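# Move foam block from desk onto the low shelf

## Task

Pick up the little foam block lying on the desk that stands behind the stacked cartons and set it down on the top of the low shelf. It counts only if the cartons are still stacked in their original spots, the low shelf is standing upright, every piece of furniture remains roughly where it began, and the robot has neither fallen nor ended with its trunk tipped.

## Robot and tools

ROBOT. A four-legged robot of about 40 kg carrying one arm (six joints plus a jaw). The trunk is 0.85 m long with its middle 0.5 m up. With the arm stowed, the body reaches 0.55 m ahead of the base origin, 0.60 m behind it and 0.25 m to each side; swinging feet go about 0.1 m wider. It turns about the base origin. Stowed, the arm lies folded on top of the trunk, hand forward, 0.8 to 0.9 m high. The shoulder sits 0.29 m ahead of and 0.19 m above the trunk middle; upper arm 0.34 m, forearm to wrist 0.40 m, hand point 0.20 m past the wrist.

FRAMES. Base frame: origin on the floor midway between the feet, x forward, y left, z up, metres. The hand line (hand_x_m, hand_y_m, hand_z_m, then hand_roll_rad, hand_pitch_rad, hand_yaw_rad) is in this frame; all zeros means hand pointing forward, level, moving jaw up; positive pitch tips it down. The hand point is between the jaws, 4 cm back from the tips. Odometry frame is the base frame as it was at the start; base_odometry gives x, y and heading (rad, positive left, -3.142 to 3.142) there, and drifts with each walk.

move. One action per call, all motions starting together. Arguments:
- base: a single one of forward_m (-3 to 3 m, negative = backward), left_m (-1.5 to 1.5 m, negative = right) or turn_rad (-3 to 3 rad, positive = left). These are offsets from where the last reported state put the base, not places. Walks under 0.03 m or turns under 0.035 rad are skipped.
- joints: absolute targets keyed by name. Trunk: height_m 0.41 to 0.59 (start 0.5), roll_rad -0.58 to 0.58 (positive drops right side), pitch_rad -0.523 to 0.523 (positive drops nose), yaw_rad -0.98 to 0.98 (positive left). Settings: obstacle_padding_m 0 to 0.5 (start 0.075, at least 0.02 applied), avoid_obstacles 0 or 1 (0 lets walks run into things). Arm, radians: arm_sh0_rad -2.617 to 3.141 (positive swings left), arm_sh1_rad -3.141 to 0.523 (negative lifts; -3.14 stowed), arm_el0_rad 0 to 3.141 (2.98 stowed; below about 0.4 not reached), arm_el1_rad -2.792 to 2.792, arm_wr0_rad -1.832 to 1.832 (positive tips hand down), arm_wr1_rad -2.879 to 2.879. jaw_rad -1.57 (wide open) to 0 (shut); jaw_torque_nm 1 to 11 (start 5.5, about 47 N grip; 11 gives about 93 N).
- target: one list of seven numbers, [x, y, z, qw, qx, qy, qz], an absolute hand pose in the base frame as it is when the action starts, metres then a unit quaternion. Alongside it, joints may hold only the trunk values, the two settings, jaw_rad and jaw_torque_nm. The pose stays in force after the call ends until a new target or arm joint targets replace it.
- speed: hand speed in m/s, 0.05 to 0.5, default 0.25; only valid with target.
- speeds: caps for this action only: forward_m 0.1 to 0.6, left_m 0.1 to 0.4 (m/s), turn_rad 0.1 to 1 (rad/s).
- cameras: list of front_camera, hand_camera, rear_camera or all; omitted means all, [] means none. A move with no action just reports state and images.
An unknown key makes a call invalid; a value outside its range gets it refused, and a refusal or a stop during a call cancels later move, wait and finished_scene calls in the same reply.

wait: seconds 0 to 10, commands nothing, returns state and images (cameras as in move). zoom_image: camera plus region [x0, y0, x1, y1] in pixels from the top-left, no larger than 504 by 504; front and rear images are 504x504, hand 644x476. read_manual: only returns licence texts. finished_scene: scene number; ends the scene for good, so the result must hold without the robot.

RESULTS. robot_state: standing, stepping, fault, limp or fallen. base_status, joint_status, hand_status: done, off_target (resting short, may still push), contact_stop (no progress about 3 s; not necessarily a touch), time_out; walks show progress in brackets. A jaw closing on an object also ends contact_stop. jaw_holding yes means the jaw stopped clearly short of shut. hand_force_n: outside force on the hand (noise up to about 15 at rest, 25 moving, more with arm stowed or straight); hand_force_up_n is its upward part, negative when carrying. base_stopped_by: obstacle, contact, unknown, nothing. nearest_obstacle_m and nearest_obstacle_bearing_rad (9 and 0 = none). arm_stopped_by: own_body, joint_end, out_of_reach, force, fault, unknown, nothing. hand_to_target_m (-1 if no target). feet_on_floor lists fl, fr, hl, hr. on_its_own lists uncommanded actions, but not self-steps; compare odometry and joints yourself.

CAUTIONS. The robot cannot stand up again: avoid low obstacles underfoot and sustained pulls on the hand. Depth cameras miss desk tops and overhangs and anything beside it at the start; an unstowed arm and held items are not guarded against collisions, so stow or lift the arm and carry loads high while walking. Walks stop short of seen obstacles, never detour, and may end up to 0.2 m off. A hand sent by target moves straight without slowing, so use moderate speed near furniture and cartons to avoid knocking things over. Trunk moves can drive the arm into the floor. Grip the block from above with it reaching well into the jaws; small items go near the tips. Put the block down gently rather than dropping it, and open the jaw only once it rests. Return roll_rad and pitch_rad to 0 before finishing.

Each tool is called as a command line: name --argument value for each argument, lists and objects as JSON in quotes; but a table of rows of numbers goes row by row, as --pt "numbers of a row", without its own name.

## Session

move

Scene clock: 0.00 s.
base_odometry: x=-0.001 y=+0.000 heading=+0.000
base_status: not commanded
joint_positions: height_m=+0.499 roll_rad=-0.001 pitch_rad=+0.005 yaw_rad=+0.003 obstacle_padding_m=+0.075 avoid_obstacles=+1.000 arm_sh0_rad=+0.000 arm_sh1_rad=-3.141 arm_el0_rad=+2.981 arm_el1_rad=+0.000 arm_wr0_rad=+0.000 arm_wr1_rad=+0.000 jaw_rad=-0.001 jaw_torque_nm=+5.500
joint_status: not commanded
robot_state: standing
hand_x_m: 0.503
hand_y_m: 0.000
hand_z_m: 0.854
hand_roll_rad: -0.003
hand_pitch_rad: -0.154
hand_yaw_rad: 0.002
jaw_holding: no
hand_force_n: 4
hand_force_up_n: 1
base_stopped_by: nothing
nearest_obstacle_m: 9.00
nearest_obstacle_bearing_rad: 0.00
arm_stopped_by: nothing
hand_to_target_m: -1.000
feet_on_floor: stepping
hand: x=+0.5027 y=+0.0004 z=+0.8537 quat_wxyz=(+0.997, -0.001, -0.077, +0.001) (m; base frame)
hand_status: not commanded
pictures: front_camera, hand_camera, rear_camera

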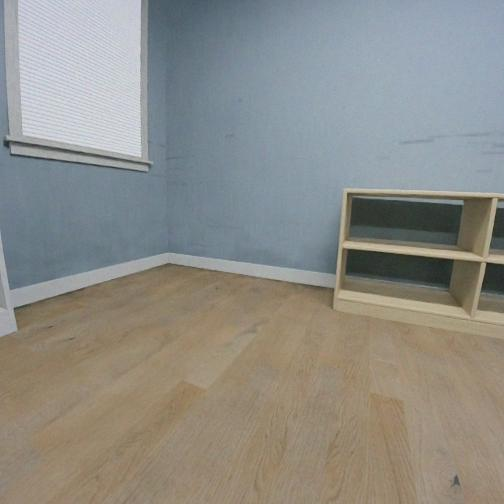

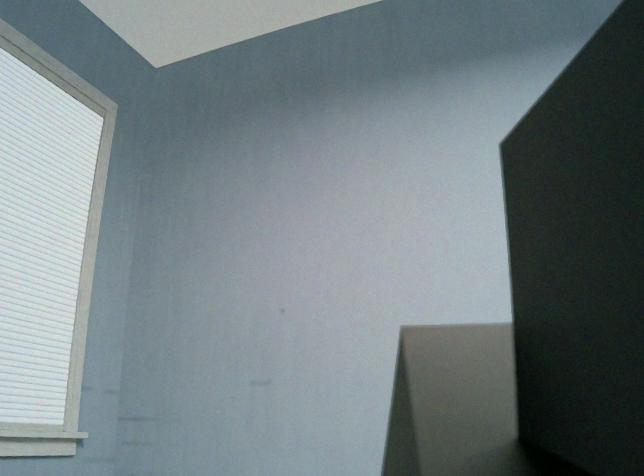

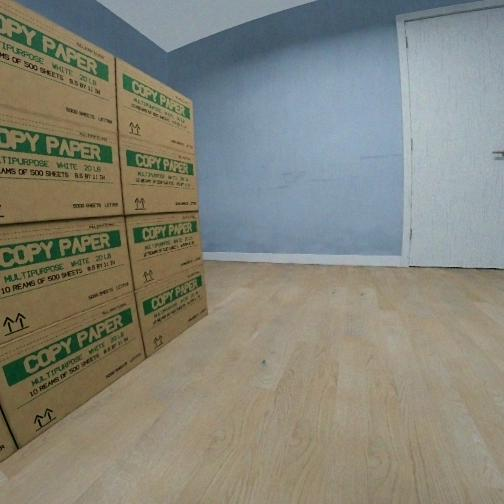

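move --base '{"turn_rad": -1.2}' --cameras '["front_camera"]'

Scene clock: 5.77 s.
move: done
base_odometry: x=+0.001 y=-0.001 heading=-1.204
base_status: done
joint_positions: height_m=+0.498 roll_rad=-0.005 pitch_rad=+0.010 yaw_rad=+0.015 obstacle_padding_m=+0.075 avoid_obstacles=+1.000 arm_sh0_rad=-0.002 arm_sh1_rad=-3.140 arm_el0_rad=+2.981 arm_el1_rad=+0.000 arm_wr0_rad=+0.001 arm_wr1_rad=+0.000 jaw_rad=-0.001 jaw_torque_nm=+5.500
joint_status: not commanded
robot_state: standing
hand_x_m: 0.501
hand_y_m: 0.006
hand_z_m: 0.850
hand_roll_rad: -0.007
hand_pitch_rad: -0.147
hand_yaw_rad: 0.012
jaw_holding: no
hand_force_n: 5
hand_force_up_n: 2
base_stopped_by: nothing
nearest_obstacle_m: 0.40
nearest_obstacle_bearing_rad: -0.84
arm_stopped_by: nothing
hand_to_target_m: -1.000
feet_on_floor: fl fr hl hr
hand: x=+0.5006 y=+0.0060 z=+0.8499 quat_wxyz=(+0.997, -0.003, -0.073, +0.006)
hand_status: not commanded

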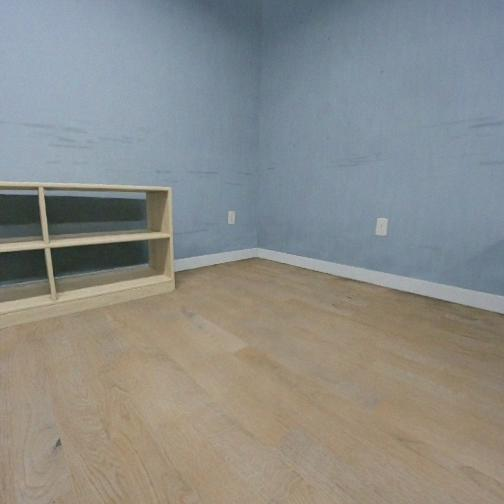

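move --base '{"turn_rad": -0.55}' --cameras '["front_camera"]'

Scene clock: 48.73 s.
move: done
base_odometry: x=+0.000 y=-0.002 heading=-1.758
base_status: done
joint_positions: height_m=+0.499 roll_rad=-0.006 pitch_rad=+0.009 yaw_rad=+0.009 obstacle_padding_m=+0.075 avoid_obstacles=+1.000 arm_sh0_rad=-0.002 arm_sh1_rad=-3.138 arm_el0_rad=+2.979 arm_el1_rad=+0.000 arm_wr0_rad=+0.001 arm_wr1_rad=+0.000 jaw_rad=-0.001 jaw_torque_nm=+5.500
joint_status: not commanded
robot_state: standing
hand_x_m: 0.500
hand_y_m: 0.005
hand_z_m: 0.851
hand_roll_rad: -0.008
hand_pitch_rad: -0.148
hand_yaw_rad: 0.007
jaw_holding: no
hand_force_n: 5
hand_force_up_n: 2
base_stopped_by: nothing
nearest_obstacle_m: 0.25
nearest_obstacle_bearing_rad: -0.38
arm_stopped_by: nothing
hand_to_target_m: -1.000
feet_on_floor: fl fr hl hr
hand: x=+0.4999 y=+0.0046 z=+0.8511 quat_wxyz=(+0.997, -0.004, -0.074, +0.003)
hand_status: not commanded

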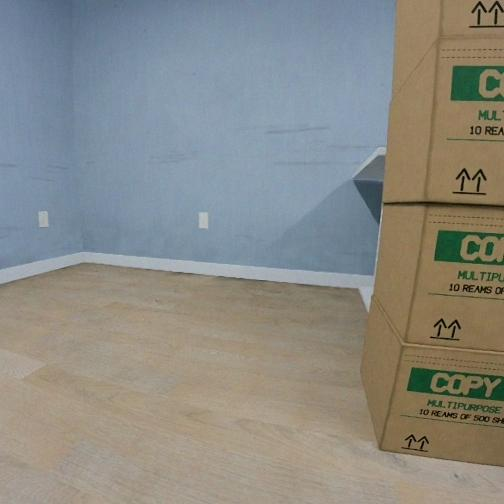

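move --base '{"left_m": 0.24}' --joints '{"obstacle_padding_m": 0.04}' --cameras '[]'

move --base '{"forward_m": 0.6}' --cameras '[]'

move --base '{"turn_rad": -0.41}' --cameras '["front_camera"]'

Scene clock: 66.03 s.
move: done
base_odometry: x=+0.234 y=-0.049 heading=-1.760
base_status: done
joint_positions: height_m=+0.499 roll_rad=-0.003 pitch_rad=+0.010 yaw_rad=+0.008 obstacle_padding_m=+0.040 avoid_obstacles=+1.000 arm_sh0_rad=-0.001 arm_sh1_rad=-3.139 arm_el0_rad=+2.981 arm_el1_rad=+0.000 arm_wr0_rad=+0.001 arm_wr1_rad=+0.000 jaw_rad=-0.001 jaw_torque_nm=+5.500
joint_status: all done
robot_state: standing
hand_x_m: 0.501
hand_y_m: 0.004
hand_z_m: 0.850
hand_roll_rad: -0.005
hand_pitch_rad: -0.147
hand_yaw_rad: 0.005
jaw_holding: no
hand_force_n: 5
hand_force_up_n: 2
base_stopped_by: nothing
nearest_obstacle_m: 0.37
nearest_obstacle_bearing_rad: -0.53
arm_stopped_by: nothing
hand_to_target_m: -1.000
feet_on_floor: fl fr hl hr
hand: x=+0.5012 y=+0.0038 z=+0.8500 quat_wxyz=(+0.997, -0.002, -0.073, +0.003)
hand_status: not commanded

Scene clock: 69.23 s.
move: done
base_odometry: x=+0.121 y=-0.638 heading=-1.762
base_status: done
joint_positions: height_m=+0.498 roll_rad=+0.002 pitch_rad=+0.011 yaw_rad=+0.004 obstacle_padding_m=+0.040 avoid_obstacles=+1.000 arm_sh0_rad=-0.002 arm_sh1_rad=-3.138 arm_el0_rad=+2.979 arm_el1_rad=+0.000 arm_wr0_rad=+0.002 arm_wr1_rad=+0.000 jaw_rad=-0.001 jaw_torque_nm=+5.500
joint_status: not commanded
robot_state: standing
hand_x_m: 0.500
hand_y_m: 0.002
hand_z_m: 0.850
hand_roll_rad: 0.000
hand_pitch_rad: -0.146
hand_yaw_rad: 0.000
jaw_holding: no
hand_force_n: 6
hand_force_up_n: 2
base_stopped_by: nothing
nearest_obstacle_m: 0.22
nearest_obstacle_bearing_rad: -1.08
arm_stopped_by: nothing
hand_to_target_m: -1.000
feet_on_floor: fl fr hl hr
hand: x=+0.5004 y=+0.0019 z=+0.8499 quat_wxyz=(+0.997, +0.000, -0.073, +0.000)
hand_status: not commanded

Scene clock: 71.70 s.
move: done
base_odometry: x=+0.120 y=-0.638 heading=-2.175
base_status: done
joint_positions: height_m=+0.498 roll_rad=-0.003 pitch_rad=+0.011 yaw_rad=+0.009 obstacle_padding_m=+0.040 avoid_obstacles=+1.000 arm_sh0_rad=-0.003 arm_sh1_rad=-3.139 arm_el0_rad=+2.982 arm_el1_rad=+0.000 arm_wr0_rad=+0.001 arm_wr1_rad=+0.000 jaw_rad=-0.001 jaw_torque_nm=+5.500
joint_status: not commanded
robot_state: standing
hand_x_m: 0.500
hand_y_m: 0.004
hand_z_m: 0.849
hand_roll_rad: -0.005
hand_pitch_rad: -0.145
hand_yaw_rad: 0.005
jaw_holding: no
hand_force_n: 7
hand_force_up_n: 2
base_stopped_by: nothing
nearest_obstacle_m: 0.05
nearest_obstacle_bearing_rad: -0.50
arm_stopped_by: nothing
hand_to_target_m: -1.000
feet_on_floor: fl fr hl hr
hand: x=+0.5004 y=+0.0045 z=+0.8490 quat_wxyz=(+0.997, -0.002, -0.072, +0.003)
hand_status: not commanded

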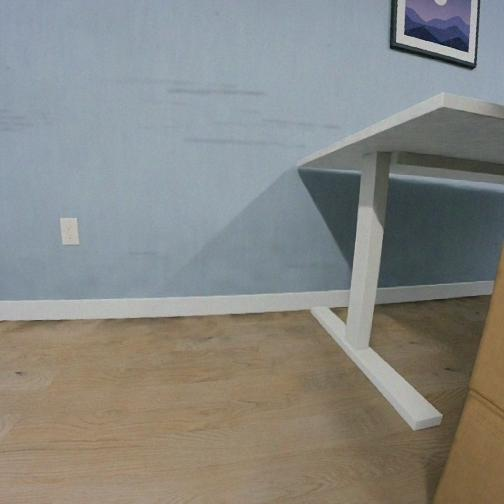

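move --base '{"turn_rad": 0.11}' --cameras '[]'

move --base '{"forward_m": 0.72}' --cameras '["front_camera"]'

move --joints '{"arm_sh0_rad": -1.2, "arm_sh1_rad": -1.8, "arm_el0_rad": 1.5, "arm_wr0_rad": 1.0, "jaw_rad": 0}' --cameras '["front_camera","hand_camera"]'

Scene clock: 79.67 s.
move: done
base_odometry: x=+0.120 y=-0.638 heading=-2.062
base_status: done
joint_positions: height_m=+0.499 roll_rad=-0.007 pitch_rad=+0.007 yaw_rad=-0.001 obstacle_padding_m=+0.040 avoid_obstacles=+1.000 arm_sh0_rad=-0.001 arm_sh1_rad=-3.139 arm_el0_rad=+2.981 arm_el1_rad=+0.000 arm_wr0_rad=+0.001 arm_wr1_rad=+0.000 jaw_rad=-0.001 jaw_torque_nm=+5.500
joint_status: not commanded
robot_state: standing
hand_x_m: 0.501
hand_y_m: 0.000
hand_z_m: 0.852
hand_roll_rad: -0.009
hand_pitch_rad: -0.149
hand_yaw_rad: -0.002
jaw_holding: no
hand_force_n: 4
hand_force_up_n: 1
base_stopped_by: nothing
nearest_obstacle_m: 0.09
nearest_obstacle_bearing_rad: -0.53
arm_stopped_by: nothing
hand_to_target_m: -1.000
feet_on_floor: fl fr hl hr
hand: x=+0.5006 y=-0.0003 z=+0.8515 quat_wxyz=(+0.997, -0.004, -0.074, -0.001)
hand_status: not commanded

Scene clock: 83.00 s.
move: done
base_odometry: x=-0.218 y=-1.274 heading=-2.065
base_status: done
joint_positions: height_m=+0.498 roll_rad=-0.011 pitch_rad=-0.002 yaw_rad=+0.007 obstacle_padding_m=+0.040 avoid_obstacles=+1.000 arm_sh0_rad=+0.001 arm_sh1_rad=-3.137 arm_el0_rad=+2.978 arm_el1_rad=+0.000 arm_wr0_rad=+0.001 arm_wr1_rad=+0.000 jaw_rad=-0.001 jaw_torque_nm=+5.500
joint_status: not commanded
robot_state: standing
hand_x_m: 0.497
hand_y_m: 0.005
hand_z_m: 0.857
hand_roll_rad: -0.013
hand_pitch_rad: -0.159
hand_yaw_rad: 0.008
jaw_holding: no
hand_force_n: 10
hand_force_up_n: 3
base_stopped_by: nothing
nearest_obstacle_m: 0.08
nearest_obstacle_bearing_rad: -1.85
arm_stopped_by: nothing
hand_to_target_m: -1.000
feet_on_floor: fl fr hl hr
hand: x=+0.4974 y=+0.0051 z=+0.8572 quat_wxyz=(+0.997, -0.006, -0.079, +0.003)
hand_status: not commanded

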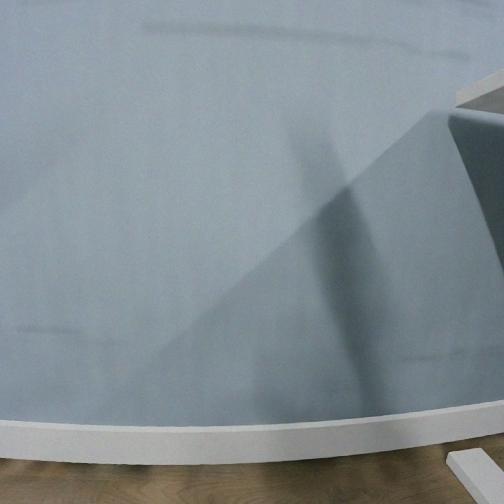

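Scene clock: 85.23 s.
move: done
base_odometry: x=-0.216 y=-1.274 heading=-2.065
base_status: not commanded
joint_positions: height_m=+0.499 roll_rad=-0.008 pitch_rad=+0.002 yaw_rad=+0.008 obstacle_padding_m=+0.040 avoid_obstacles=+1.000 arm_sh0_rad=-1.190 arm_sh1_rad=-1.805 arm_el0_rad=+1.511 arm_el1_rad=+0.000 arm_wr0_rad=+0.995 arm_wr1_rad=+0.000 jaw_rad=-0.001 jaw_torque_nm=+5.500
joint_status: all done
robot_state: standing
hand_x_m: 0.406
hand_y_m: -0.379
hand_z_m: 1.081
hand_roll_rad: -0.008
hand_pitch_rad: 0.695
hand_yaw_rad: -1.189
jaw_holding: no
hand_force_n: 2
hand_force_up_n: 1
base_stopped_by: nothing
nearest_obstacle_m: 0.08
nearest_obstacle_bearing_rad: -1.85
arm_stopped_by: nothing
hand_to_target_m: -1.000
feet_on_floor: fl fr hl hr
hand: x=+0.4064 y=-0.3790 z=+1.0808 quat_wxyz=(+0.780, +0.187, +0.284, -0.525)
hand_status: not commanded

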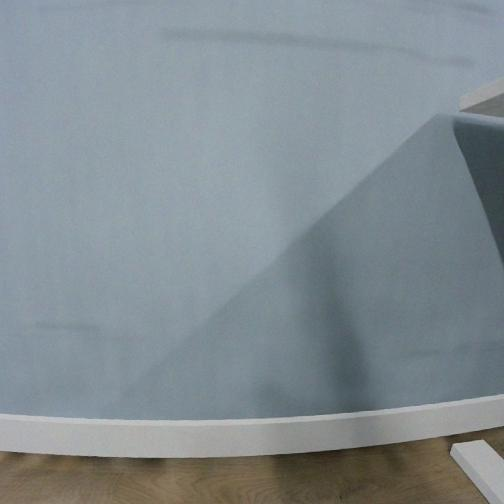

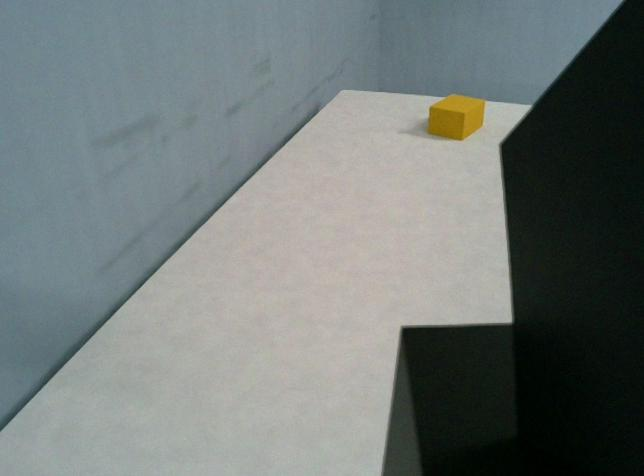

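move --joints '{"arm_sh0_rad": 0, "arm_sh1_rad": -3.0, "arm_el0_rad": 2.8, "arm_wr0_rad": 0}' --cameras '[]'

move --base '{"forward_m": -1.12}' --cameras '["front_camera"]'

move --base '{"left_m": -1.1}' --cameras '["front_camera"]'

move --base '{"left_m": -1.02}' --cameras '["front_camera"]'

Scene clock: 107.47 s.
move: done
base_odometry: x=-0.218 y=-1.275 heading=-2.065
base_status: not commanded
joint_positions: height_m=+0.498 roll_rad=-0.011 pitch_rad=+0.004 yaw_rad=+0.010 obstacle_padding_m=+0.040 avoid_obstacles=+1.000 arm_sh0_rad=-0.010 arm_sh1_rad=-2.988 arm_el0_rad=+2.792 arm_el1_rad=+0.000 arm_wr0_rad=+0.005 arm_wr1_rad=+0.000 jaw_rad=-0.001 jaw_torque_nm=+5.500
joint_status: all done
robot_state: standing
hand_x_m: 0.497
hand_y_m: 0.006
hand_z_m: 0.926
hand_roll_rad: -0.013
hand_pitch_rad: -0.188
hand_yaw_rad: 0.000
jaw_holding: no
hand_force_n: 6
hand_force_up_n: 3
base_stopped_by: nothing
nearest_obstacle_m: 0.08
nearest_obstacle_bearing_rad: -1.85
arm_stopped_by: nothing
hand_to_target_m: -1.000
feet_on_floor: fl fr hl hr
hand: x=+0.4969 y=+0.0059 z=+0.9256 quat_wxyz=(+0.996, -0.006, -0.094, -0.001)
hand_status: not commanded

Scene clock: 111.40 s.
move: done
base_odometry: x=+0.314 y=-0.290 heading=-2.066
base_status: done
joint_positions: height_m=+0.499 roll_rad=-0.012 pitch_rad=+0.011 yaw_rad=+0.007 obstacle_padding_m=+0.040 avoid_obstacles=+1.000 arm_sh0_rad=+0.002 arm_sh1_rad=-3.002 arm_el0_rad=+2.799 arm_el1_rad=+0.000 arm_wr0_rad=+0.000 arm_wr1_rad=+0.000 jaw_rad=-0.001 jaw_torque_nm=+5.500
joint_status: not commanded
robot_state: standing
hand_x_m: 0.500
hand_y_m: 0.005
hand_z_m: 0.922
hand_roll_rad: -0.014
hand_pitch_rad: -0.190
hand_yaw_rad: 0.009
jaw_holding: no
hand_force_n: 1
hand_force_up_n: 1
base_stopped_by: nothing
nearest_obstacle_m: 0.26
nearest_obstacle_bearing_rad: -0.47
arm_stopped_by: nothing
hand_to_target_m: -1.000
feet_on_floor: fl fr hl hr
hand: x=+0.5003 y=+0.0053 z=+0.9216 quat_wxyz=(+0.995, -0.006, -0.095, +0.004)
hand_status: not commanded

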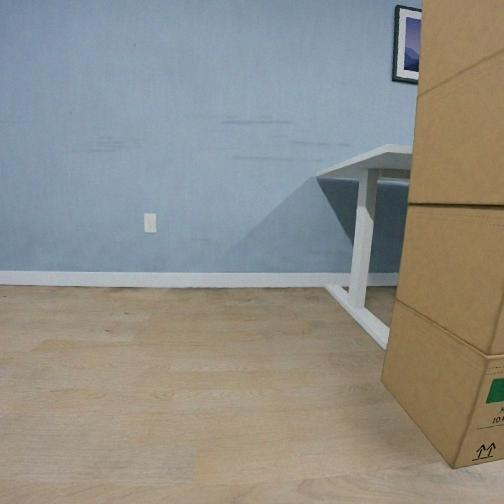

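Scene clock: 116.17 s.
move: done
base_odometry: x=-0.653 y=+0.231 heading=-2.066
base_status: done
joint_positions: height_m=+0.499 roll_rad=-0.008 pitch_rad=+0.004 yaw_rad=+0.003 obstacle_padding_m=+0.040 avoid_obstacles=+1.000 arm_sh0_rad=+0.002 arm_sh1_rad=-2.997 arm_el0_rad=+2.797 arm_el1_rad=+0.000 arm_wr0_rad=+0.000 arm_wr1_rad=+0.000 jaw_rad=-0.001 jaw_torque_nm=+5.500
joint_status: not commanded
robot_state: standing
hand_x_m: 0.497
hand_y_m: 0.005
hand_z_m: 0.926
hand_roll_rad: -0.010
hand_pitch_rad: -0.196
hand_yaw_rad: 0.005
jaw_holding: no
hand_force_n: 4
hand_force_up_n: 2
base_stopped_by: nothing
nearest_obstacle_m: 0.26
nearest_obstacle_bearing_rad: 0.35
arm_stopped_by: nothing
hand_to_target_m: -1.000
feet_on_floor: fl fr hl hr
hand: x=+0.4972 y=+0.0047 z=+0.9259 quat_wxyz=(+0.995, -0.005, -0.098, +0.002)
hand_status: not commanded

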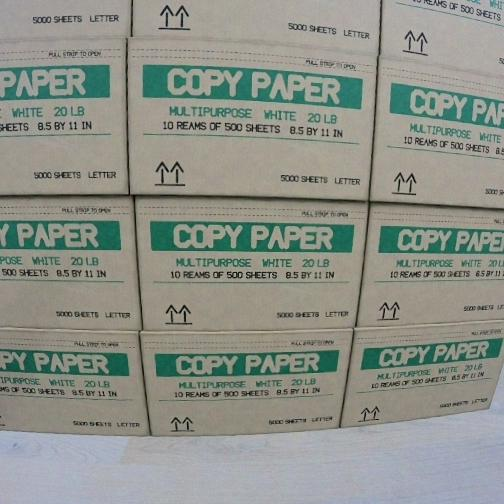

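Scene clock: 120.70 s.
move: done
base_odometry: x=-1.551 y=+0.715 heading=-2.067
base_status: done
joint_positions: height_m=+0.499 roll_rad=-0.011 pitch_rad=-0.001 yaw_rad=+0.004 obstacle_padding_m=+0.040 avoid_obstacles=+1.000 arm_sh0_rad=+0.002 arm_sh1_rad=-2.998 arm_el0_rad=+2.799 arm_el1_rad=+0.000 arm_wr0_rad=+0.000 arm_wr1_rad=+0.000 jaw_rad=-0.001 jaw_torque_nm=+5.500
joint_status: not commanded
robot_state: standing
hand_x_m: 0.495
hand_y_m: 0.007
hand_z_m: 0.927
hand_roll_rad: -0.013
hand_pitch_rad: -0.200
hand_yaw_rad: 0.007
jaw_holding: no
hand_force_n: 2
hand_force_up_n: 1
base_stopped_by: nothing
nearest_obstacle_m: 0.42
nearest_obstacle_bearing_rad: 0.50
arm_stopped_by: nothing
hand_to_target_m: -1.000
feet_on_floor: fl fr hl hr
hand: x=+0.4950 y=+0.0066 z=+0.9275 quat_wxyz=(+0.995, -0.006, -0.100, +0.003)
hand_status: not commanded

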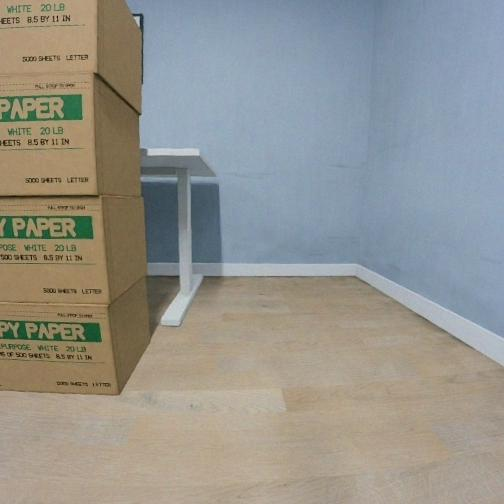

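move --base '{"left_m": -0.14}' --cameras '[]'

move --base '{"forward_m": 1.2}' --cameras '["front_camera"]'

move --joints '{"arm_sh0_rad": 1.4, "arm_sh1_rad": -1.7, "arm_el0_rad": 1.5, "arm_wr0_rad": 1.1, "height_m": 0.55}' --cameras '["front_camera","hand_camera"]'

Scene clock: 135.73 s.
move: done
base_odometry: x=-1.673 y=+0.781 heading=-2.070
base_status: done
joint_positions: height_m=+0.499 roll_rad=-0.006 pitch_rad=+0.003 yaw_rad=+0.009 obstacle_padding_m=+0.040 avoid_obstacles=+1.000 arm_sh0_rad=+0.002 arm_sh1_rad=-2.999 arm_el0_rad=+2.799 arm_el1_rad=+0.000 arm_wr0_rad=+0.000 arm_wr1_rad=+0.000 jaw_rad=-0.001 jaw_torque_nm=+5.500
joint_status: not commanded
robot_state: standing
hand_x_m: 0.497
hand_y_m: 0.005
hand_z_m: 0.926
hand_roll_rad: -0.008
hand_pitch_rad: -0.196
hand_yaw_rad: 0.010
jaw_holding: no
hand_force_n: 3
hand_force_up_n: 2
base_stopped_by: nothing
nearest_obstacle_m: 0.48
nearest_obstacle_bearing_rad: 0.48
arm_stopped_by: nothing
hand_to_target_m: -1.000
feet_on_floor: fl fr hl hr
hand: x=+0.4974 y=+0.0046 z=+0.9255 quat_wxyz=(+0.995, -0.003, -0.098, +0.005)
hand_status: not commanded

Scene clock: 139.93 s.
move: done
base_odometry: x=-2.245 y=-0.275 heading=-2.074
base_status: done
joint_positions: height_m=+0.498 roll_rad=-0.004 pitch_rad=+0.006 yaw_rad=+0.006 obstacle_padding_m=+0.040 avoid_obstacles=+1.000 arm_sh0_rad=+0.002 arm_sh1_rad=-2.996 arm_el0_rad=+2.798 arm_el1_rad=+0.000 arm_wr0_rad=+0.000 arm_wr1_rad=+0.000 jaw_rad=-0.001 jaw_torque_nm=+5.500
joint_status: not commanded
robot_state: standing
hand_x_m: 0.496
hand_y_m: 0.005
hand_z_m: 0.923
hand_roll_rad: -0.006
hand_pitch_rad: -0.191
hand_yaw_rad: 0.008
jaw_holding: no
hand_force_n: 6
hand_force_up_n: 2
base_stopped_by: nothing
nearest_obstacle_m: 0.21
nearest_obstacle_bearing_rad: 1.89
arm_stopped_by: nothing
hand_to_target_m: -1.000
feet_on_floor: fl fr hl hr
hand: x=+0.4956 y=+0.0052 z=+0.9228 quat_wxyz=(+0.995, -0.002, -0.095, +0.004)
hand_status: not commanded

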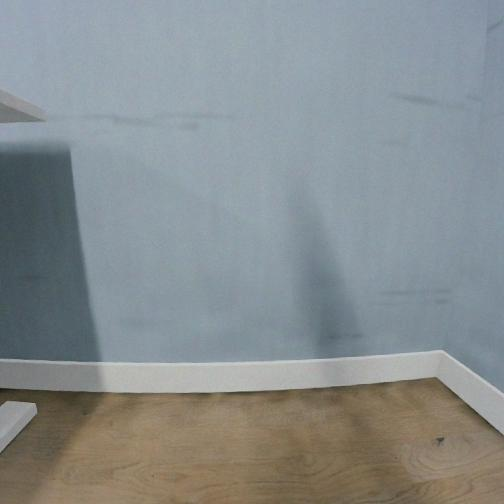

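Scene clock: 142.77 s.
move: done
base_odometry: x=-2.248 y=-0.277 heading=-2.074
base_status: not commanded
joint_positions: height_m=+0.548 roll_rad=-0.006 pitch_rad=+0.004 yaw_rad=+0.003 obstacle_padding_m=+0.040 avoid_obstacles=+1.000 arm_sh0_rad=+1.394 arm_sh1_rad=-1.709 arm_el0_rad=+1.513 arm_el1_rad=+0.000 arm_wr0_rad=+1.095 arm_wr1_rad=+0.000 jaw_rad=+0.000 jaw_torque_nm=+5.500
joint_status: all done
robot_state: standing
hand_x_m: 0.322
hand_y_m: 0.427
hand_z_m: 1.066
hand_roll_rad: 0.002
hand_pitch_rad: 0.907
hand_yaw_rad: 1.398
jaw_holding: no
hand_force_n: 1
hand_force_up_n: 0
base_stopped_by: nothing
nearest_obstacle_m: 0.21
nearest_obstacle_bearing_rad: 1.89
arm_stopped_by: nothing
hand_to_target_m: -1.000
feet_on_floor: fl fr hl hr
hand: x=+0.3224 y=+0.4269 z=+1.0664 quat_wxyz=(+0.689, -0.281, +0.336, +0.578)
hand_status: not commanded

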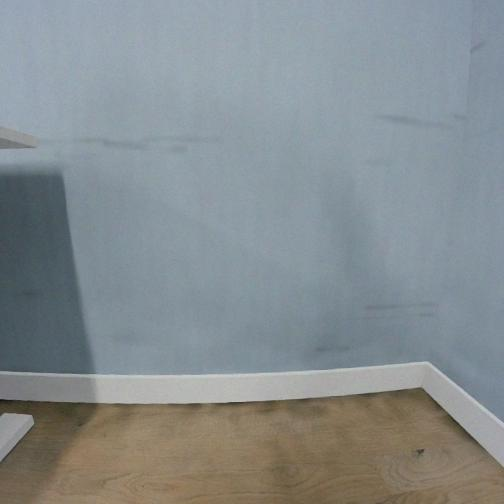

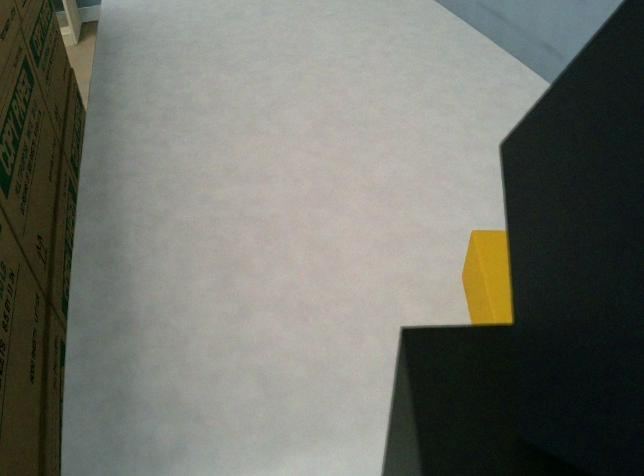

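move --base '{"left_m": 0.13}' --speeds '{"left_m": 0.2}' --cameras '[]'

move --base '{"forward_m": 0.1}' --speeds '{"forward_m": 0.2}' --cameras '[]'

move --joints '{"arm_sh0_rad": 1.15}' --cameras '["front_camera","hand_camera"]'

Scene clock: 152.50 s.
move: done
base_odometry: x=-2.137 y=-0.340 heading=-2.073
base_status: done
joint_positions: height_m=+0.549 roll_rad=-0.007 pitch_rad=+0.006 yaw_rad=+0.004 obstacle_padding_m=+0.040 avoid_obstacles=+1.000 arm_sh0_rad=+1.401 arm_sh1_rad=-1.700 arm_el0_rad=+1.499 arm_el1_rad=+0.001 arm_wr0_rad=+1.100 arm_wr1_rad=+0.000 jaw_rad=+0.000 jaw_torque_nm=+5.500
joint_status: not commanded
robot_state: standing
hand_x_m: 0.319
hand_y_m: 0.431
hand_z_m: 1.068
hand_roll_rad: 0.006
hand_pitch_rad: 0.908
hand_yaw_rad: 1.409
jaw_holding: no
hand_force_n: 2
hand_force_up_n: 1
base_stopped_by: nothing
nearest_obstacle_m: 0.13
nearest_obstacle_bearing_rad: 1.58
arm_stopped_by: nothing
hand_to_target_m: -1.000
feet_on_floor: fl fr hl hr
hand: x=+0.3192 y=+0.4309 z=+1.0681 quat_wxyz=(+0.686, -0.282, +0.336, +0.581)
hand_status: not commanded

Scene clock: 154.07 s.
move: done
base_odometry: x=-2.186 y=-0.425 heading=-2.074
base_status: done
joint_positions: height_m=+0.549 roll_rad=-0.009 pitch_rad=+0.002 yaw_rad=+0.003 obstacle_padding_m=+0.040 avoid_obstacles=+1.000 arm_sh0_rad=+1.398 arm_sh1_rad=-1.701 arm_el0_rad=+1.501 arm_el1_rad=+0.000 arm_wr0_rad=+1.101 arm_wr1_rad=+0.000 jaw_rad=+0.000 jaw_torque_nm=+5.500
joint_status: not commanded
robot_state: standing
hand_x_m: 0.319
hand_y_m: 0.428
hand_z_m: 1.069
hand_roll_rad: -0.001
hand_pitch_rad: 0.910
hand_yaw_rad: 1.399
jaw_holding: no
hand_force_n: 1
hand_force_up_n: 1
base_stopped_by: nothing
nearest_obstacle_m: 0.13
nearest_obstacle_bearing_rad: 1.83
arm_stopped_by: nothing
hand_to_target_m: -1.000
feet_on_floor: fl fr hl hr
hand: x=+0.3194 y=+0.4282 z=+1.0686 quat_wxyz=(+0.687, -0.283, +0.336, +0.578)
hand_status: not commanded

Scene clock: 155.17 s.
move: done
base_odometry: x=-2.186 y=-0.425 heading=-2.074
base_status: not commanded
joint_positions: height_m=+0.549 roll_rad=-0.008 pitch_rad=+0.003 yaw_rad=+0.003 obstacle_padding_m=+0.040 avoid_obstacles=+1.000 arm_sh0_rad=+1.158 arm_sh1_rad=-1.701 arm_el0_rad=+1.501 arm_el1_rad=+0.000 arm_wr0_rad=+1.101 arm_wr1_rad=+0.000 jaw_rad=+0.000 jaw_torque_nm=+5.500
joint_status: all done
robot_state: standing
hand_x_m: 0.421
hand_y_m: 0.397
hand_z_m: 1.068
hand_roll_rad: -0.003
hand_pitch_rad: 0.911
hand_yaw_rad: 1.157
jaw_holding: no
hand_force_n: 2
hand_force_up_n: 0
base_stopped_by: nothing
nearest_obstacle_m: 0.13
nearest_obstacle_bearing_rad: 1.83
arm_stopped_by: nothing
hand_to_target_m: -1.000
feet_on_floor: fl fr hl hr
hand: x=+0.4211 y=+0.3975 z=+1.0679 quat_wxyz=(+0.752, -0.242, +0.368, +0.492)
hand_status: not commanded

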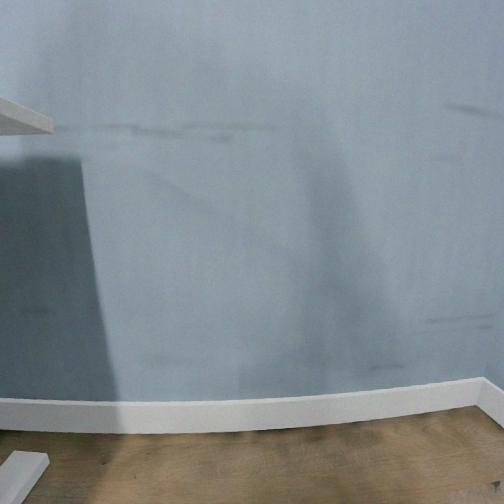

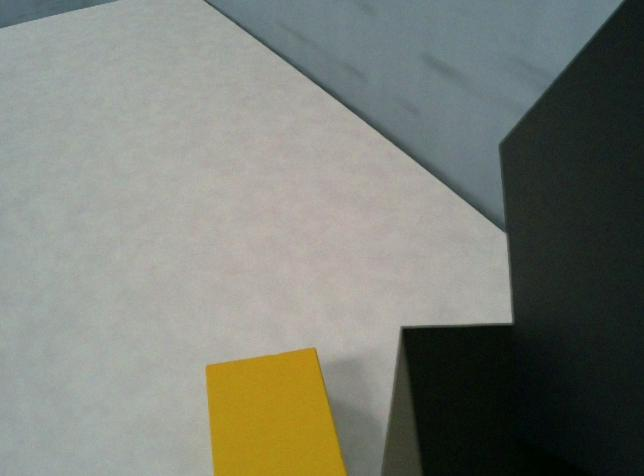

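move --joints '{"arm_wr0_rad": 1.6}' --cameras '["hand_camera"]'

Scene clock: 160.30 s.
move: done
base_odometry: x=-2.186 y=-0.425 heading=-2.074
base_status: not commanded
joint_positions: height_m=+0.549 roll_rad=-0.007 pitch_rad=+0.005 yaw_rad=+0.003 obstacle_padding_m=+0.040 avoid_obstacles=+1.000 arm_sh0_rad=+1.157 arm_sh1_rad=-1.700 arm_el0_rad=+1.501 arm_el1_rad=+0.000 arm_wr0_rad=+1.594 arm_wr1_rad=+0.000 jaw_rad=+0.000 jaw_torque_nm=+5.500
joint_status: all done
robot_state: standing
hand_x_m: 0.387
hand_y_m: 0.319
hand_z_m: 1.029
hand_roll_rad: 0.004
hand_pitch_rad: 1.404
hand_yaw_rad: 1.162
jaw_holding: no
hand_force_n: 2
hand_force_up_n: 1
base_stopped_by: nothing
nearest_obstacle_m: 0.13
nearest_obstacle_bearing_rad: 1.83
arm_stopped_by: nothing
hand_to_target_m: -1.000
feet_on_floor: fl fr hl hr
hand: x=+0.3872 y=+0.3188 z=+1.0290 quat_wxyz=(+0.639, -0.353, +0.540, +0.418)
hand_status: not commanded

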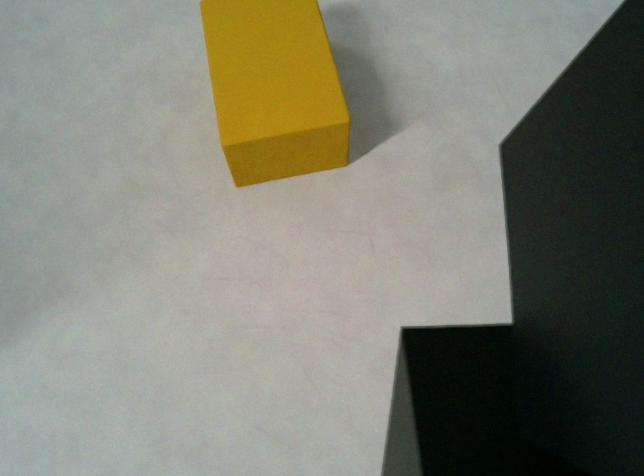

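move --target '[0.405, 0.573, 0.90, 0.7032, 0.0739, 0.7032, -0.0739]' --joints '{"jaw_rad": -1.5}' --speed 0.3 --cameras '["hand_camera"]'

Scene clock: 172.27 s.
move: done
base_odometry: x=-2.188 y=-0.424 heading=-2.074
base_status: not commanded
joint_positions: height_m=+0.549 roll_rad=-0.008 pitch_rad=+0.005 yaw_rad=+0.003 obstacle_padding_m=+0.040 avoid_obstacles=+1.000 arm_sh0_rad=+1.301 arm_sh1_rad=-0.601 arm_el0_rad=+0.355 arm_el1_rad=-0.006 arm_wr0_rad=+1.812 arm_wr1_rad=+1.504 jaw_rad=-1.501 jaw_torque_nm=+5.500
joint_status: all done
robot_state: standing
hand_x_m: 0.404
hand_y_m: 0.569
hand_z_m: 0.897
hand_roll_rad: -0.971
hand_pitch_rad: 1.564
hand_yaw_rad: -1.174
jaw_holding: no
hand_force_n: 3
hand_force_up_n: 0
base_stopped_by: nothing
nearest_obstacle_m: 0.13
nearest_obstacle_bearing_rad: 1.83
arm_stopped_by: nothing
hand_to_target_m: 0.007
feet_on_floor: fl fr hl hr
hand: x=+0.4045 y=+0.5691 z=+0.8970 quat_wxyz=(+0.705, +0.070, +0.702, -0.074)
hand_status: done (0.007 m and 0.5 deg from the pose sent, 0.286 m and 78.9 deg at the start)

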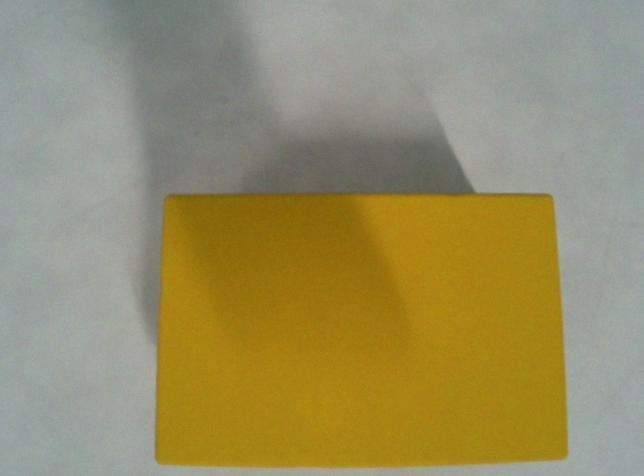

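move --target '[0.394, 0.579, 0.83, 0.7032, 0.0739, 0.7032, -0.0739]' --speed 0.1 --cameras '["hand_camera"]'

move --target '[0.394, 0.579, 0.782, 0.7032, 0.0739, 0.7032, -0.0739]' --speed 0.05 --cameras '["hand_camera"]'

Scene clock: 182.30 s.
move: done
base_odometry: x=-2.188 y=-0.423 heading=-2.074
base_status: not commanded
joint_positions: height_m=+0.549 roll_rad=-0.007 pitch_rad=+0.005 yaw_rad=+0.003 obstacle_padding_m=+0.040 avoid_obstacles=+1.000 arm_sh0_rad=+1.320 arm_sh1_rad=-0.677 arm_el0_rad=+0.655 arm_el1_rad=-0.005 arm_wr0_rad=+1.577 arm_wr1_rad=+1.525 jaw_rad=-1.501 jaw_torque_nm=+5.500
joint_status: not commanded
robot_state: standing
hand_x_m: 0.397
hand_y_m: 0.585
hand_z_m: 0.831
hand_roll_rad: 1.083
hand_pitch_rad: 1.563
hand_yaw_rad: 0.880
jaw_holding: no
hand_force_n: 1
hand_force_up_n: -1
base_stopped_by: nothing
nearest_obstacle_m: 0.13
nearest_obstacle_bearing_rad: 1.83
arm_stopped_by: nothing
hand_to_target_m: 0.006
feet_on_floor: fl fr hl hr
hand: x=+0.3967 y=+0.5848 z=+0.8310 quat_wxyz=(+0.705, +0.074, +0.702, -0.069)
hand_status: done (0.006 m and 0.6 deg from the pose sent, 0.069 m and 0.5 deg at the start)

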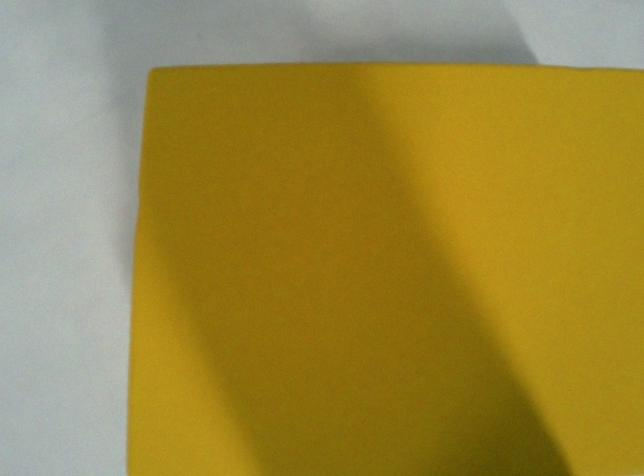

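Scene clock: 183.70 s.
move: done
base_odometry: x=-2.188 y=-0.423 heading=-2.074
base_status: not commanded
joint_positions: height_m=+0.549 roll_rad=-0.008 pitch_rad=+0.005 yaw_rad=+0.003 obstacle_padding_m=+0.040 avoid_obstacles=+1.000 arm_sh0_rad=+1.320 arm_sh1_rad=-0.699 arm_el0_rad=+0.809 arm_el1_rad=-0.005 arm_wr0_rad=+1.448 arm_wr1_rad=+1.525 jaw_rad=-1.501 jaw_torque_nm=+5.500
joint_status: not commanded
robot_state: standing
hand_x_m: 0.397
hand_y_m: 0.587
hand_z_m: 0.782
hand_roll_rad: 0.536
hand_pitch_rad: 1.567
hand_yaw_rad: 0.334
jaw_holding: no
hand_force_n: 2
hand_force_up_n: -1
base_stopped_by: nothing
nearest_obstacle_m: 0.13
nearest_obstacle_bearing_rad: 1.83
arm_stopped_by: nothing
hand_to_target_m: 0.008
feet_on_floor: fl fr hl hr
hand: x=+0.3968 y=+0.5868 z=+0.7824 quat_wxyz=(+0.705, +0.072, +0.702, -0.071)
hand_status: done (0.008 m and 0.5 deg from the pose sent, 0.049 m and 0.6 deg at the start)

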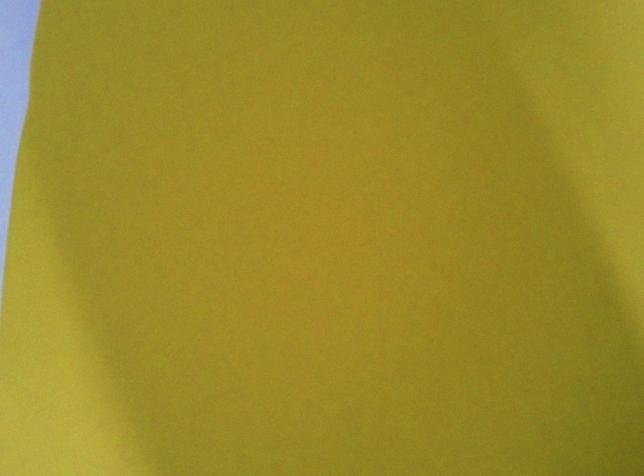

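move --joints '{"jaw_rad": 0}' --cameras '["hand_camera"]'

Scene clock: 192.53 s.
move: contact_stop
base_odometry: x=-2.188 y=-0.423 heading=-2.074
base_status: not commanded
joint_positions: height_m=+0.549 roll_rad=-0.007 pitch_rad=+0.004 yaw_rad=+0.003 obstacle_padding_m=+0.040 avoid_obstacles=+1.000 arm_sh0_rad=+1.316 arm_sh1_rad=-0.740 arm_el0_rad=+0.855 arm_el1_rad=-0.022 arm_wr0_rad=+1.435 arm_wr1_rad=+1.525 jaw_rad=-0.840 jaw_torque_nm=+5.500
joint_status: jaw_rad contact_stop (moved +0.661 of +1.501)
robot_state: standing
hand_x_m: 0.401
hand_y_m: 0.579
hand_z_m: 0.792
hand_roll_rad: 0.467
hand_pitch_rad: 1.547
hand_yaw_rad: 0.262
jaw_holding: yes
hand_force_n: 6
hand_force_up_n: 4
base_stopped_by: nothing
nearest_obstacle_m: 0.13
nearest_obstacle_bearing_rad: 1.83
arm_stopped_by: nothing
hand_to_target_m: 0.012
feet_on_floor: fl fr hl hr
hand: x=+0.4011 y=+0.5792 z=+0.7918 quat_wxyz=(+0.711, +0.075, +0.696, -0.069)
hand_status: not commanded

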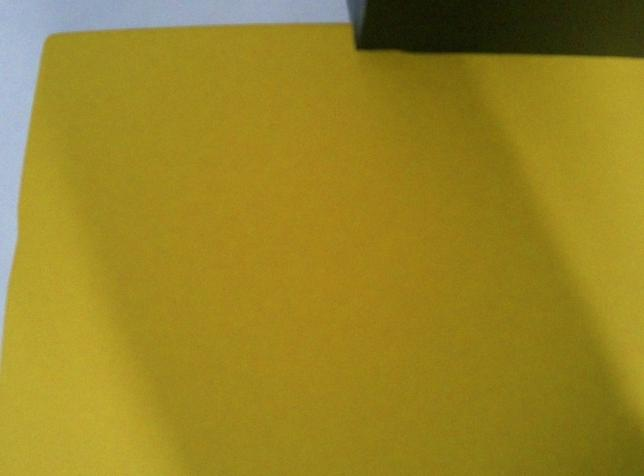

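move --target '[0.397, 0.57, 0.90, 0.7032, 0.0739, 0.7032, -0.0739]' --speed 0.15 --cameras '["hand_camera"]'

Scene clock: 197.20 s.
move: done
base_odometry: x=-2.188 y=-0.423 heading=-2.074
base_status: not commanded
joint_positions: height_m=+0.549 roll_rad=-0.008 pitch_rad=+0.005 yaw_rad=+0.003 obstacle_padding_m=+0.040 avoid_obstacles=+1.000 arm_sh0_rad=+1.315 arm_sh1_rad=-0.684 arm_el0_rad=+0.491 arm_el1_rad=-0.003 arm_wr0_rad=+1.759 arm_wr1_rad=+1.525 jaw_rad=-0.838 jaw_torque_nm=+5.500
joint_status: not commanded
robot_state: standing
hand_x_m: 0.395
hand_y_m: 0.565
hand_z_m: 0.900
hand_roll_rad: -1.388
hand_pitch_rad: 1.565
hand_yaw_rad: -1.598
jaw_holding: yes
hand_force_n: 3
hand_force_up_n: -1
base_stopped_by: nothing
nearest_obstacle_m: 0.13
nearest_obstacle_bearing_rad: 1.83
arm_stopped_by: nothing
hand_to_target_m: 0.005
feet_on_floor: fl fr hl hr
hand: x=+0.3949 y=+0.5648 z=+0.8995 quat_wxyz=(+0.703, +0.072, +0.703, -0.076)
hand_status: done (0.005 m and 0.3 deg from the pose sent, 0.109 m and 1.4 deg at the start)

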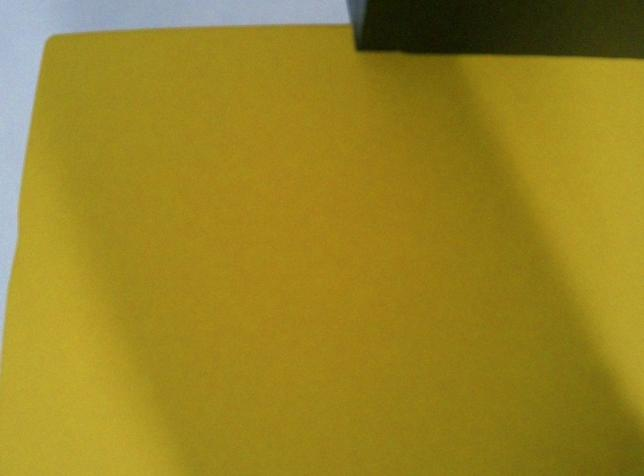

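move --joints '{"arm_sh0_rad": 0, "arm_sh1_rad": -2.3, "arm_el0_rad": 2.0, "arm_el1_rad": 0, "arm_wr0_rad": 1.3, "arm_wr1_rad": 1.5, "height_m": 0.5}' --cameras '["hand_camera"]'

move --base '{"forward_m": -1.28}' --cameras '["front_camera"]'

move --base '{"turn_rad": 1.57}' --cameras '["front_camera","hand_camera"]'

Scene clock: 214.83 s.
move: done
base_odometry: x=-2.183 y=-0.422 heading=-2.074
base_status: not commanded
joint_positions: height_m=+0.499 roll_rad=-0.008 pitch_rad=+0.006 yaw_rad=+0.006 obstacle_padding_m=+0.040 avoid_obstacles=+1.000 arm_sh0_rad=+0.016 arm_sh1_rad=-2.291 arm_el0_rad=+1.990 arm_el1_rad=+0.002 arm_wr0_rad=+1.306 arm_wr1_rad=+1.507 jaw_rad=-0.838 jaw_torque_nm=+5.500
joint_status: all done
robot_state: standing
hand_x_m: 0.494
hand_y_m: 0.008
hand_z_m: 0.964
hand_roll_rad: 1.494
hand_pitch_rad: 1.013
hand_yaw_rad: 0.009
jaw_holding: yes
hand_force_n: 3
hand_force_up_n: 0
base_stopped_by: nothing
nearest_obstacle_m: 0.13
nearest_obstacle_bearing_rad: 1.83
arm_stopped_by: nothing
hand_to_target_m: -1.000
feet_on_floor: fl fr hl hr
hand: x=+0.4937 y=+0.0083 z=+0.9638 quat_wxyz=(+0.643, +0.592, +0.359, -0.326)
hand_status: not commanded

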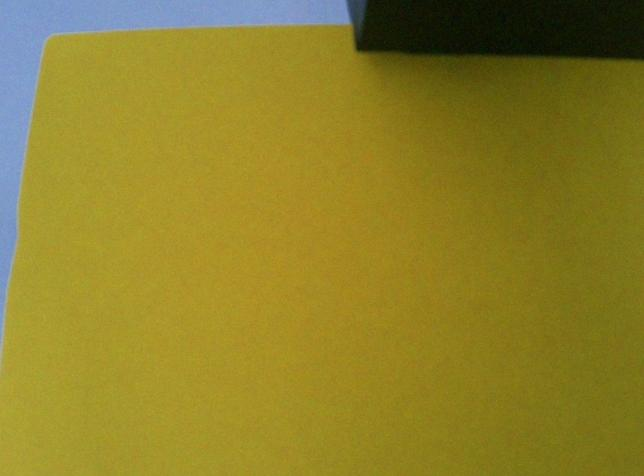

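Scene clock: 219.13 s.
move: done
base_odometry: x=-1.564 y=+0.701 heading=-2.074
base_status: done
joint_positions: height_m=+0.499 roll_rad=-0.007 pitch_rad=+0.006 yaw_rad=+0.004 obstacle_padding_m=+0.040 avoid_obstacles=+1.000 arm_sh0_rad=+0.004 arm_sh1_rad=-2.299 arm_el0_rad=+2.000 arm_el1_rad=+0.000 arm_wr0_rad=+1.302 arm_wr1_rad=+1.506 jaw_rad=-0.838 jaw_torque_nm=+5.500
joint_status: not commanded
robot_state: standing
hand_x_m: 0.496
hand_y_m: 0.003
hand_z_m: 0.962
hand_roll_rad: 1.490
hand_pitch_rad: 1.009
hand_yaw_rad: -0.008
jaw_holding: yes
hand_force_n: 1
hand_force_up_n: 0
base_stopped_by: nothing
nearest_obstacle_m: 0.41
nearest_obstacle_bearing_rad: 0.48
arm_stopped_by: nothing
hand_to_target_m: -1.000
feet_on_floor: fl fr hl hr
hand: x=+0.4956 y=+0.0032 z=+0.9619 quat_wxyz=(+0.642, +0.595, +0.353, -0.330)
hand_status: not commanded

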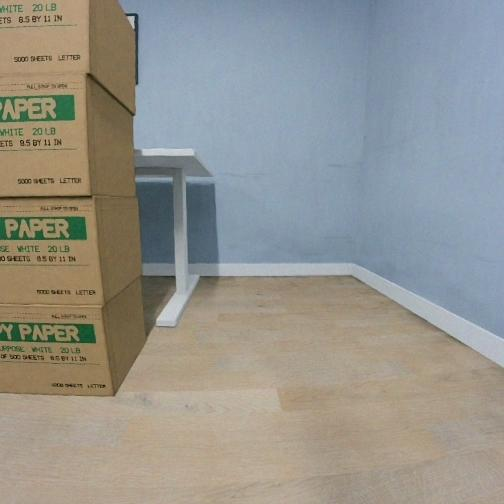

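Scene clock: 222.97 s.
move: done
base_odometry: x=-1.564 y=+0.701 heading=-0.502
base_status: done
joint_positions: height_m=+0.498 roll_rad=+0.003 pitch_rad=+0.011 yaw_rad=-0.003 obstacle_padding_m=+0.040 avoid_obstacles=+1.000 arm_sh0_rad=+0.004 arm_sh1_rad=-2.299 arm_el0_rad=+2.000 arm_el1_rad=+0.001 arm_wr0_rad=+1.301 arm_wr1_rad=+1.506 jaw_rad=-0.838 jaw_torque_nm=+5.500
joint_status: not commanded
robot_state: standing
hand_x_m: 0.492
hand_y_m: 0.000
hand_z_m: 0.959
hand_roll_rad: 1.510
hand_pitch_rad: 1.013
hand_yaw_rad: 0.004
jaw_holding: yes
hand_force_n: 1
hand_force_up_n: 0
base_stopped_by: nothing
nearest_obstacle_m: 0.30
nearest_obstacle_bearing_rad: -2.96
arm_stopped_by: nothing
hand_to_target_m: -1.000
feet_on_floor: fl fr hl hr
hand: x=+0.4921 y=+0.0002 z=+0.9589 quat_wxyz=(+0.638, +0.599, +0.354, -0.331)
hand_status: not commanded

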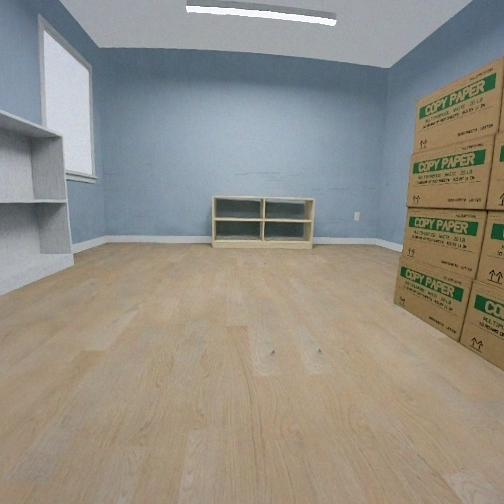

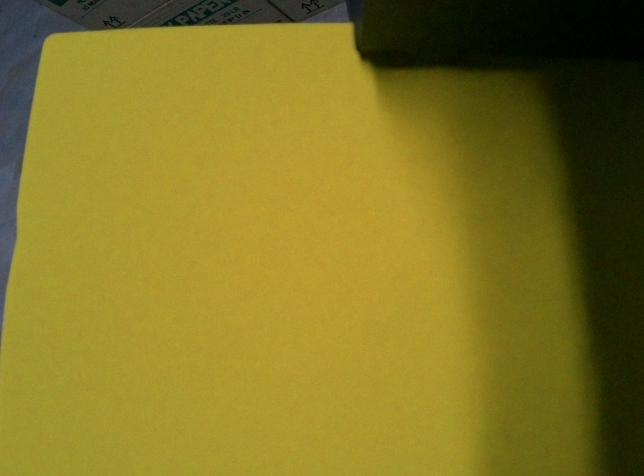

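move --base '{"forward_m": 2.5}' --cameras '["front_camera"]'

Scene clock: 232.43 s.
move: done
base_odometry: x=+0.630 y=-0.499 heading=-0.502
base_status: done
joint_positions: height_m=+0.499 roll_rad=-0.004 pitch_rad=+0.003 yaw_rad=+0.002 obstacle_padding_m=+0.040 avoid_obstacles=+1.000 arm_sh0_rad=+0.002 arm_sh1_rad=-2.300 arm_el0_rad=+1.997 arm_el1_rad=+0.000 arm_wr0_rad=+1.299 arm_wr1_rad=+1.506 jaw_rad=-0.838 jaw_torque_nm=+5.500
joint_status: not commanded
robot_state: standing
hand_x_m: 0.493
hand_y_m: 0.002
hand_z_m: 0.965
hand_roll_rad: 1.496
hand_pitch_rad: 1.001
hand_yaw_rad: -0.006
jaw_holding: yes
hand_force_n: 1
hand_force_up_n: 0
base_stopped_by: nothing
nearest_obstacle_m: 0.28
nearest_obstacle_bearing_rad: 0.16
arm_stopped_by: nothing
hand_to_target_m: -1.000
feet_on_floor: fl fr hl hr
hand: x=+0.4930 y=+0.0018 z=+0.9651 quat_wxyz=(+0.642, +0.598, +0.350, -0.328)
hand_status: not commanded

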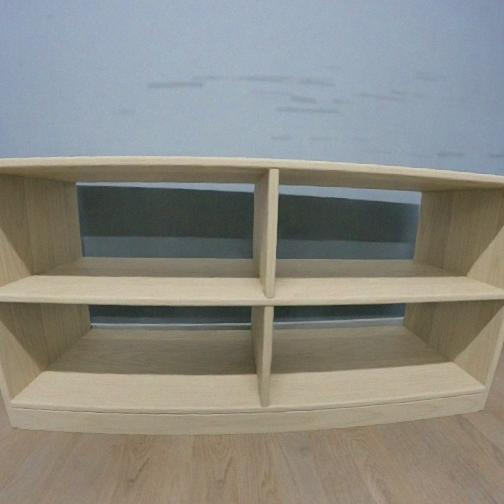

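move --base '{"forward_m": 0.2}' --speeds '{"forward_m": 0.2}' --cameras '["front_camera"]'

Scene clock: 248.80 s.
move: done
base_odometry: x=+0.803 y=-0.596 heading=-0.503
base_status: done
joint_positions: height_m=+0.498 roll_rad=+0.004 pitch_rad=+0.003 yaw_rad=+0.004 obstacle_padding_m=+0.040 avoid_obstacles=+1.000 arm_sh0_rad=+0.001 arm_sh1_rad=-2.297 arm_el0_rad=+1.998 arm_el1_rad=+0.000 arm_wr0_rad=+1.300 arm_wr1_rad=+1.506 jaw_rad=-0.838 jaw_torque_nm=+5.500
joint_status: not commanded
robot_state: standing
hand_x_m: 0.489
hand_y_m: 0.001
hand_z_m: 0.964
hand_roll_rad: 1.512
hand_pitch_rad: 1.004
hand_yaw_rad: 0.009
jaw_holding: yes
hand_force_n: 2
hand_force_up_n: -1
base_stopped_by: nothing
nearest_obstacle_m: 0.08
nearest_obstacle_bearing_rad: 0.35
arm_stopped_by: nothing
hand_to_target_m: -1.000
feet_on_floor: fl fr hl hr
hand: x=+0.4895 y=+0.0007 z=+0.9637 quat_wxyz=(+0.639, +0.600, +0.353, -0.327)
hand_status: not commanded

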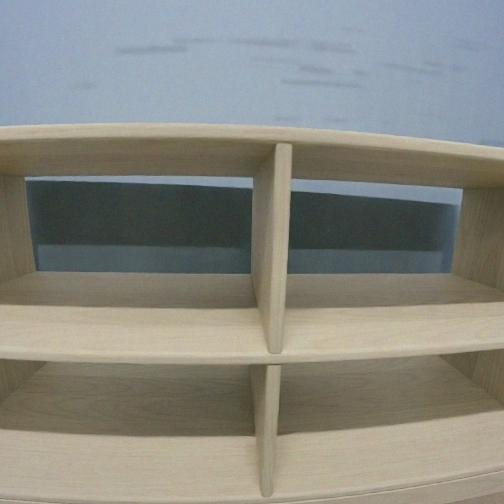

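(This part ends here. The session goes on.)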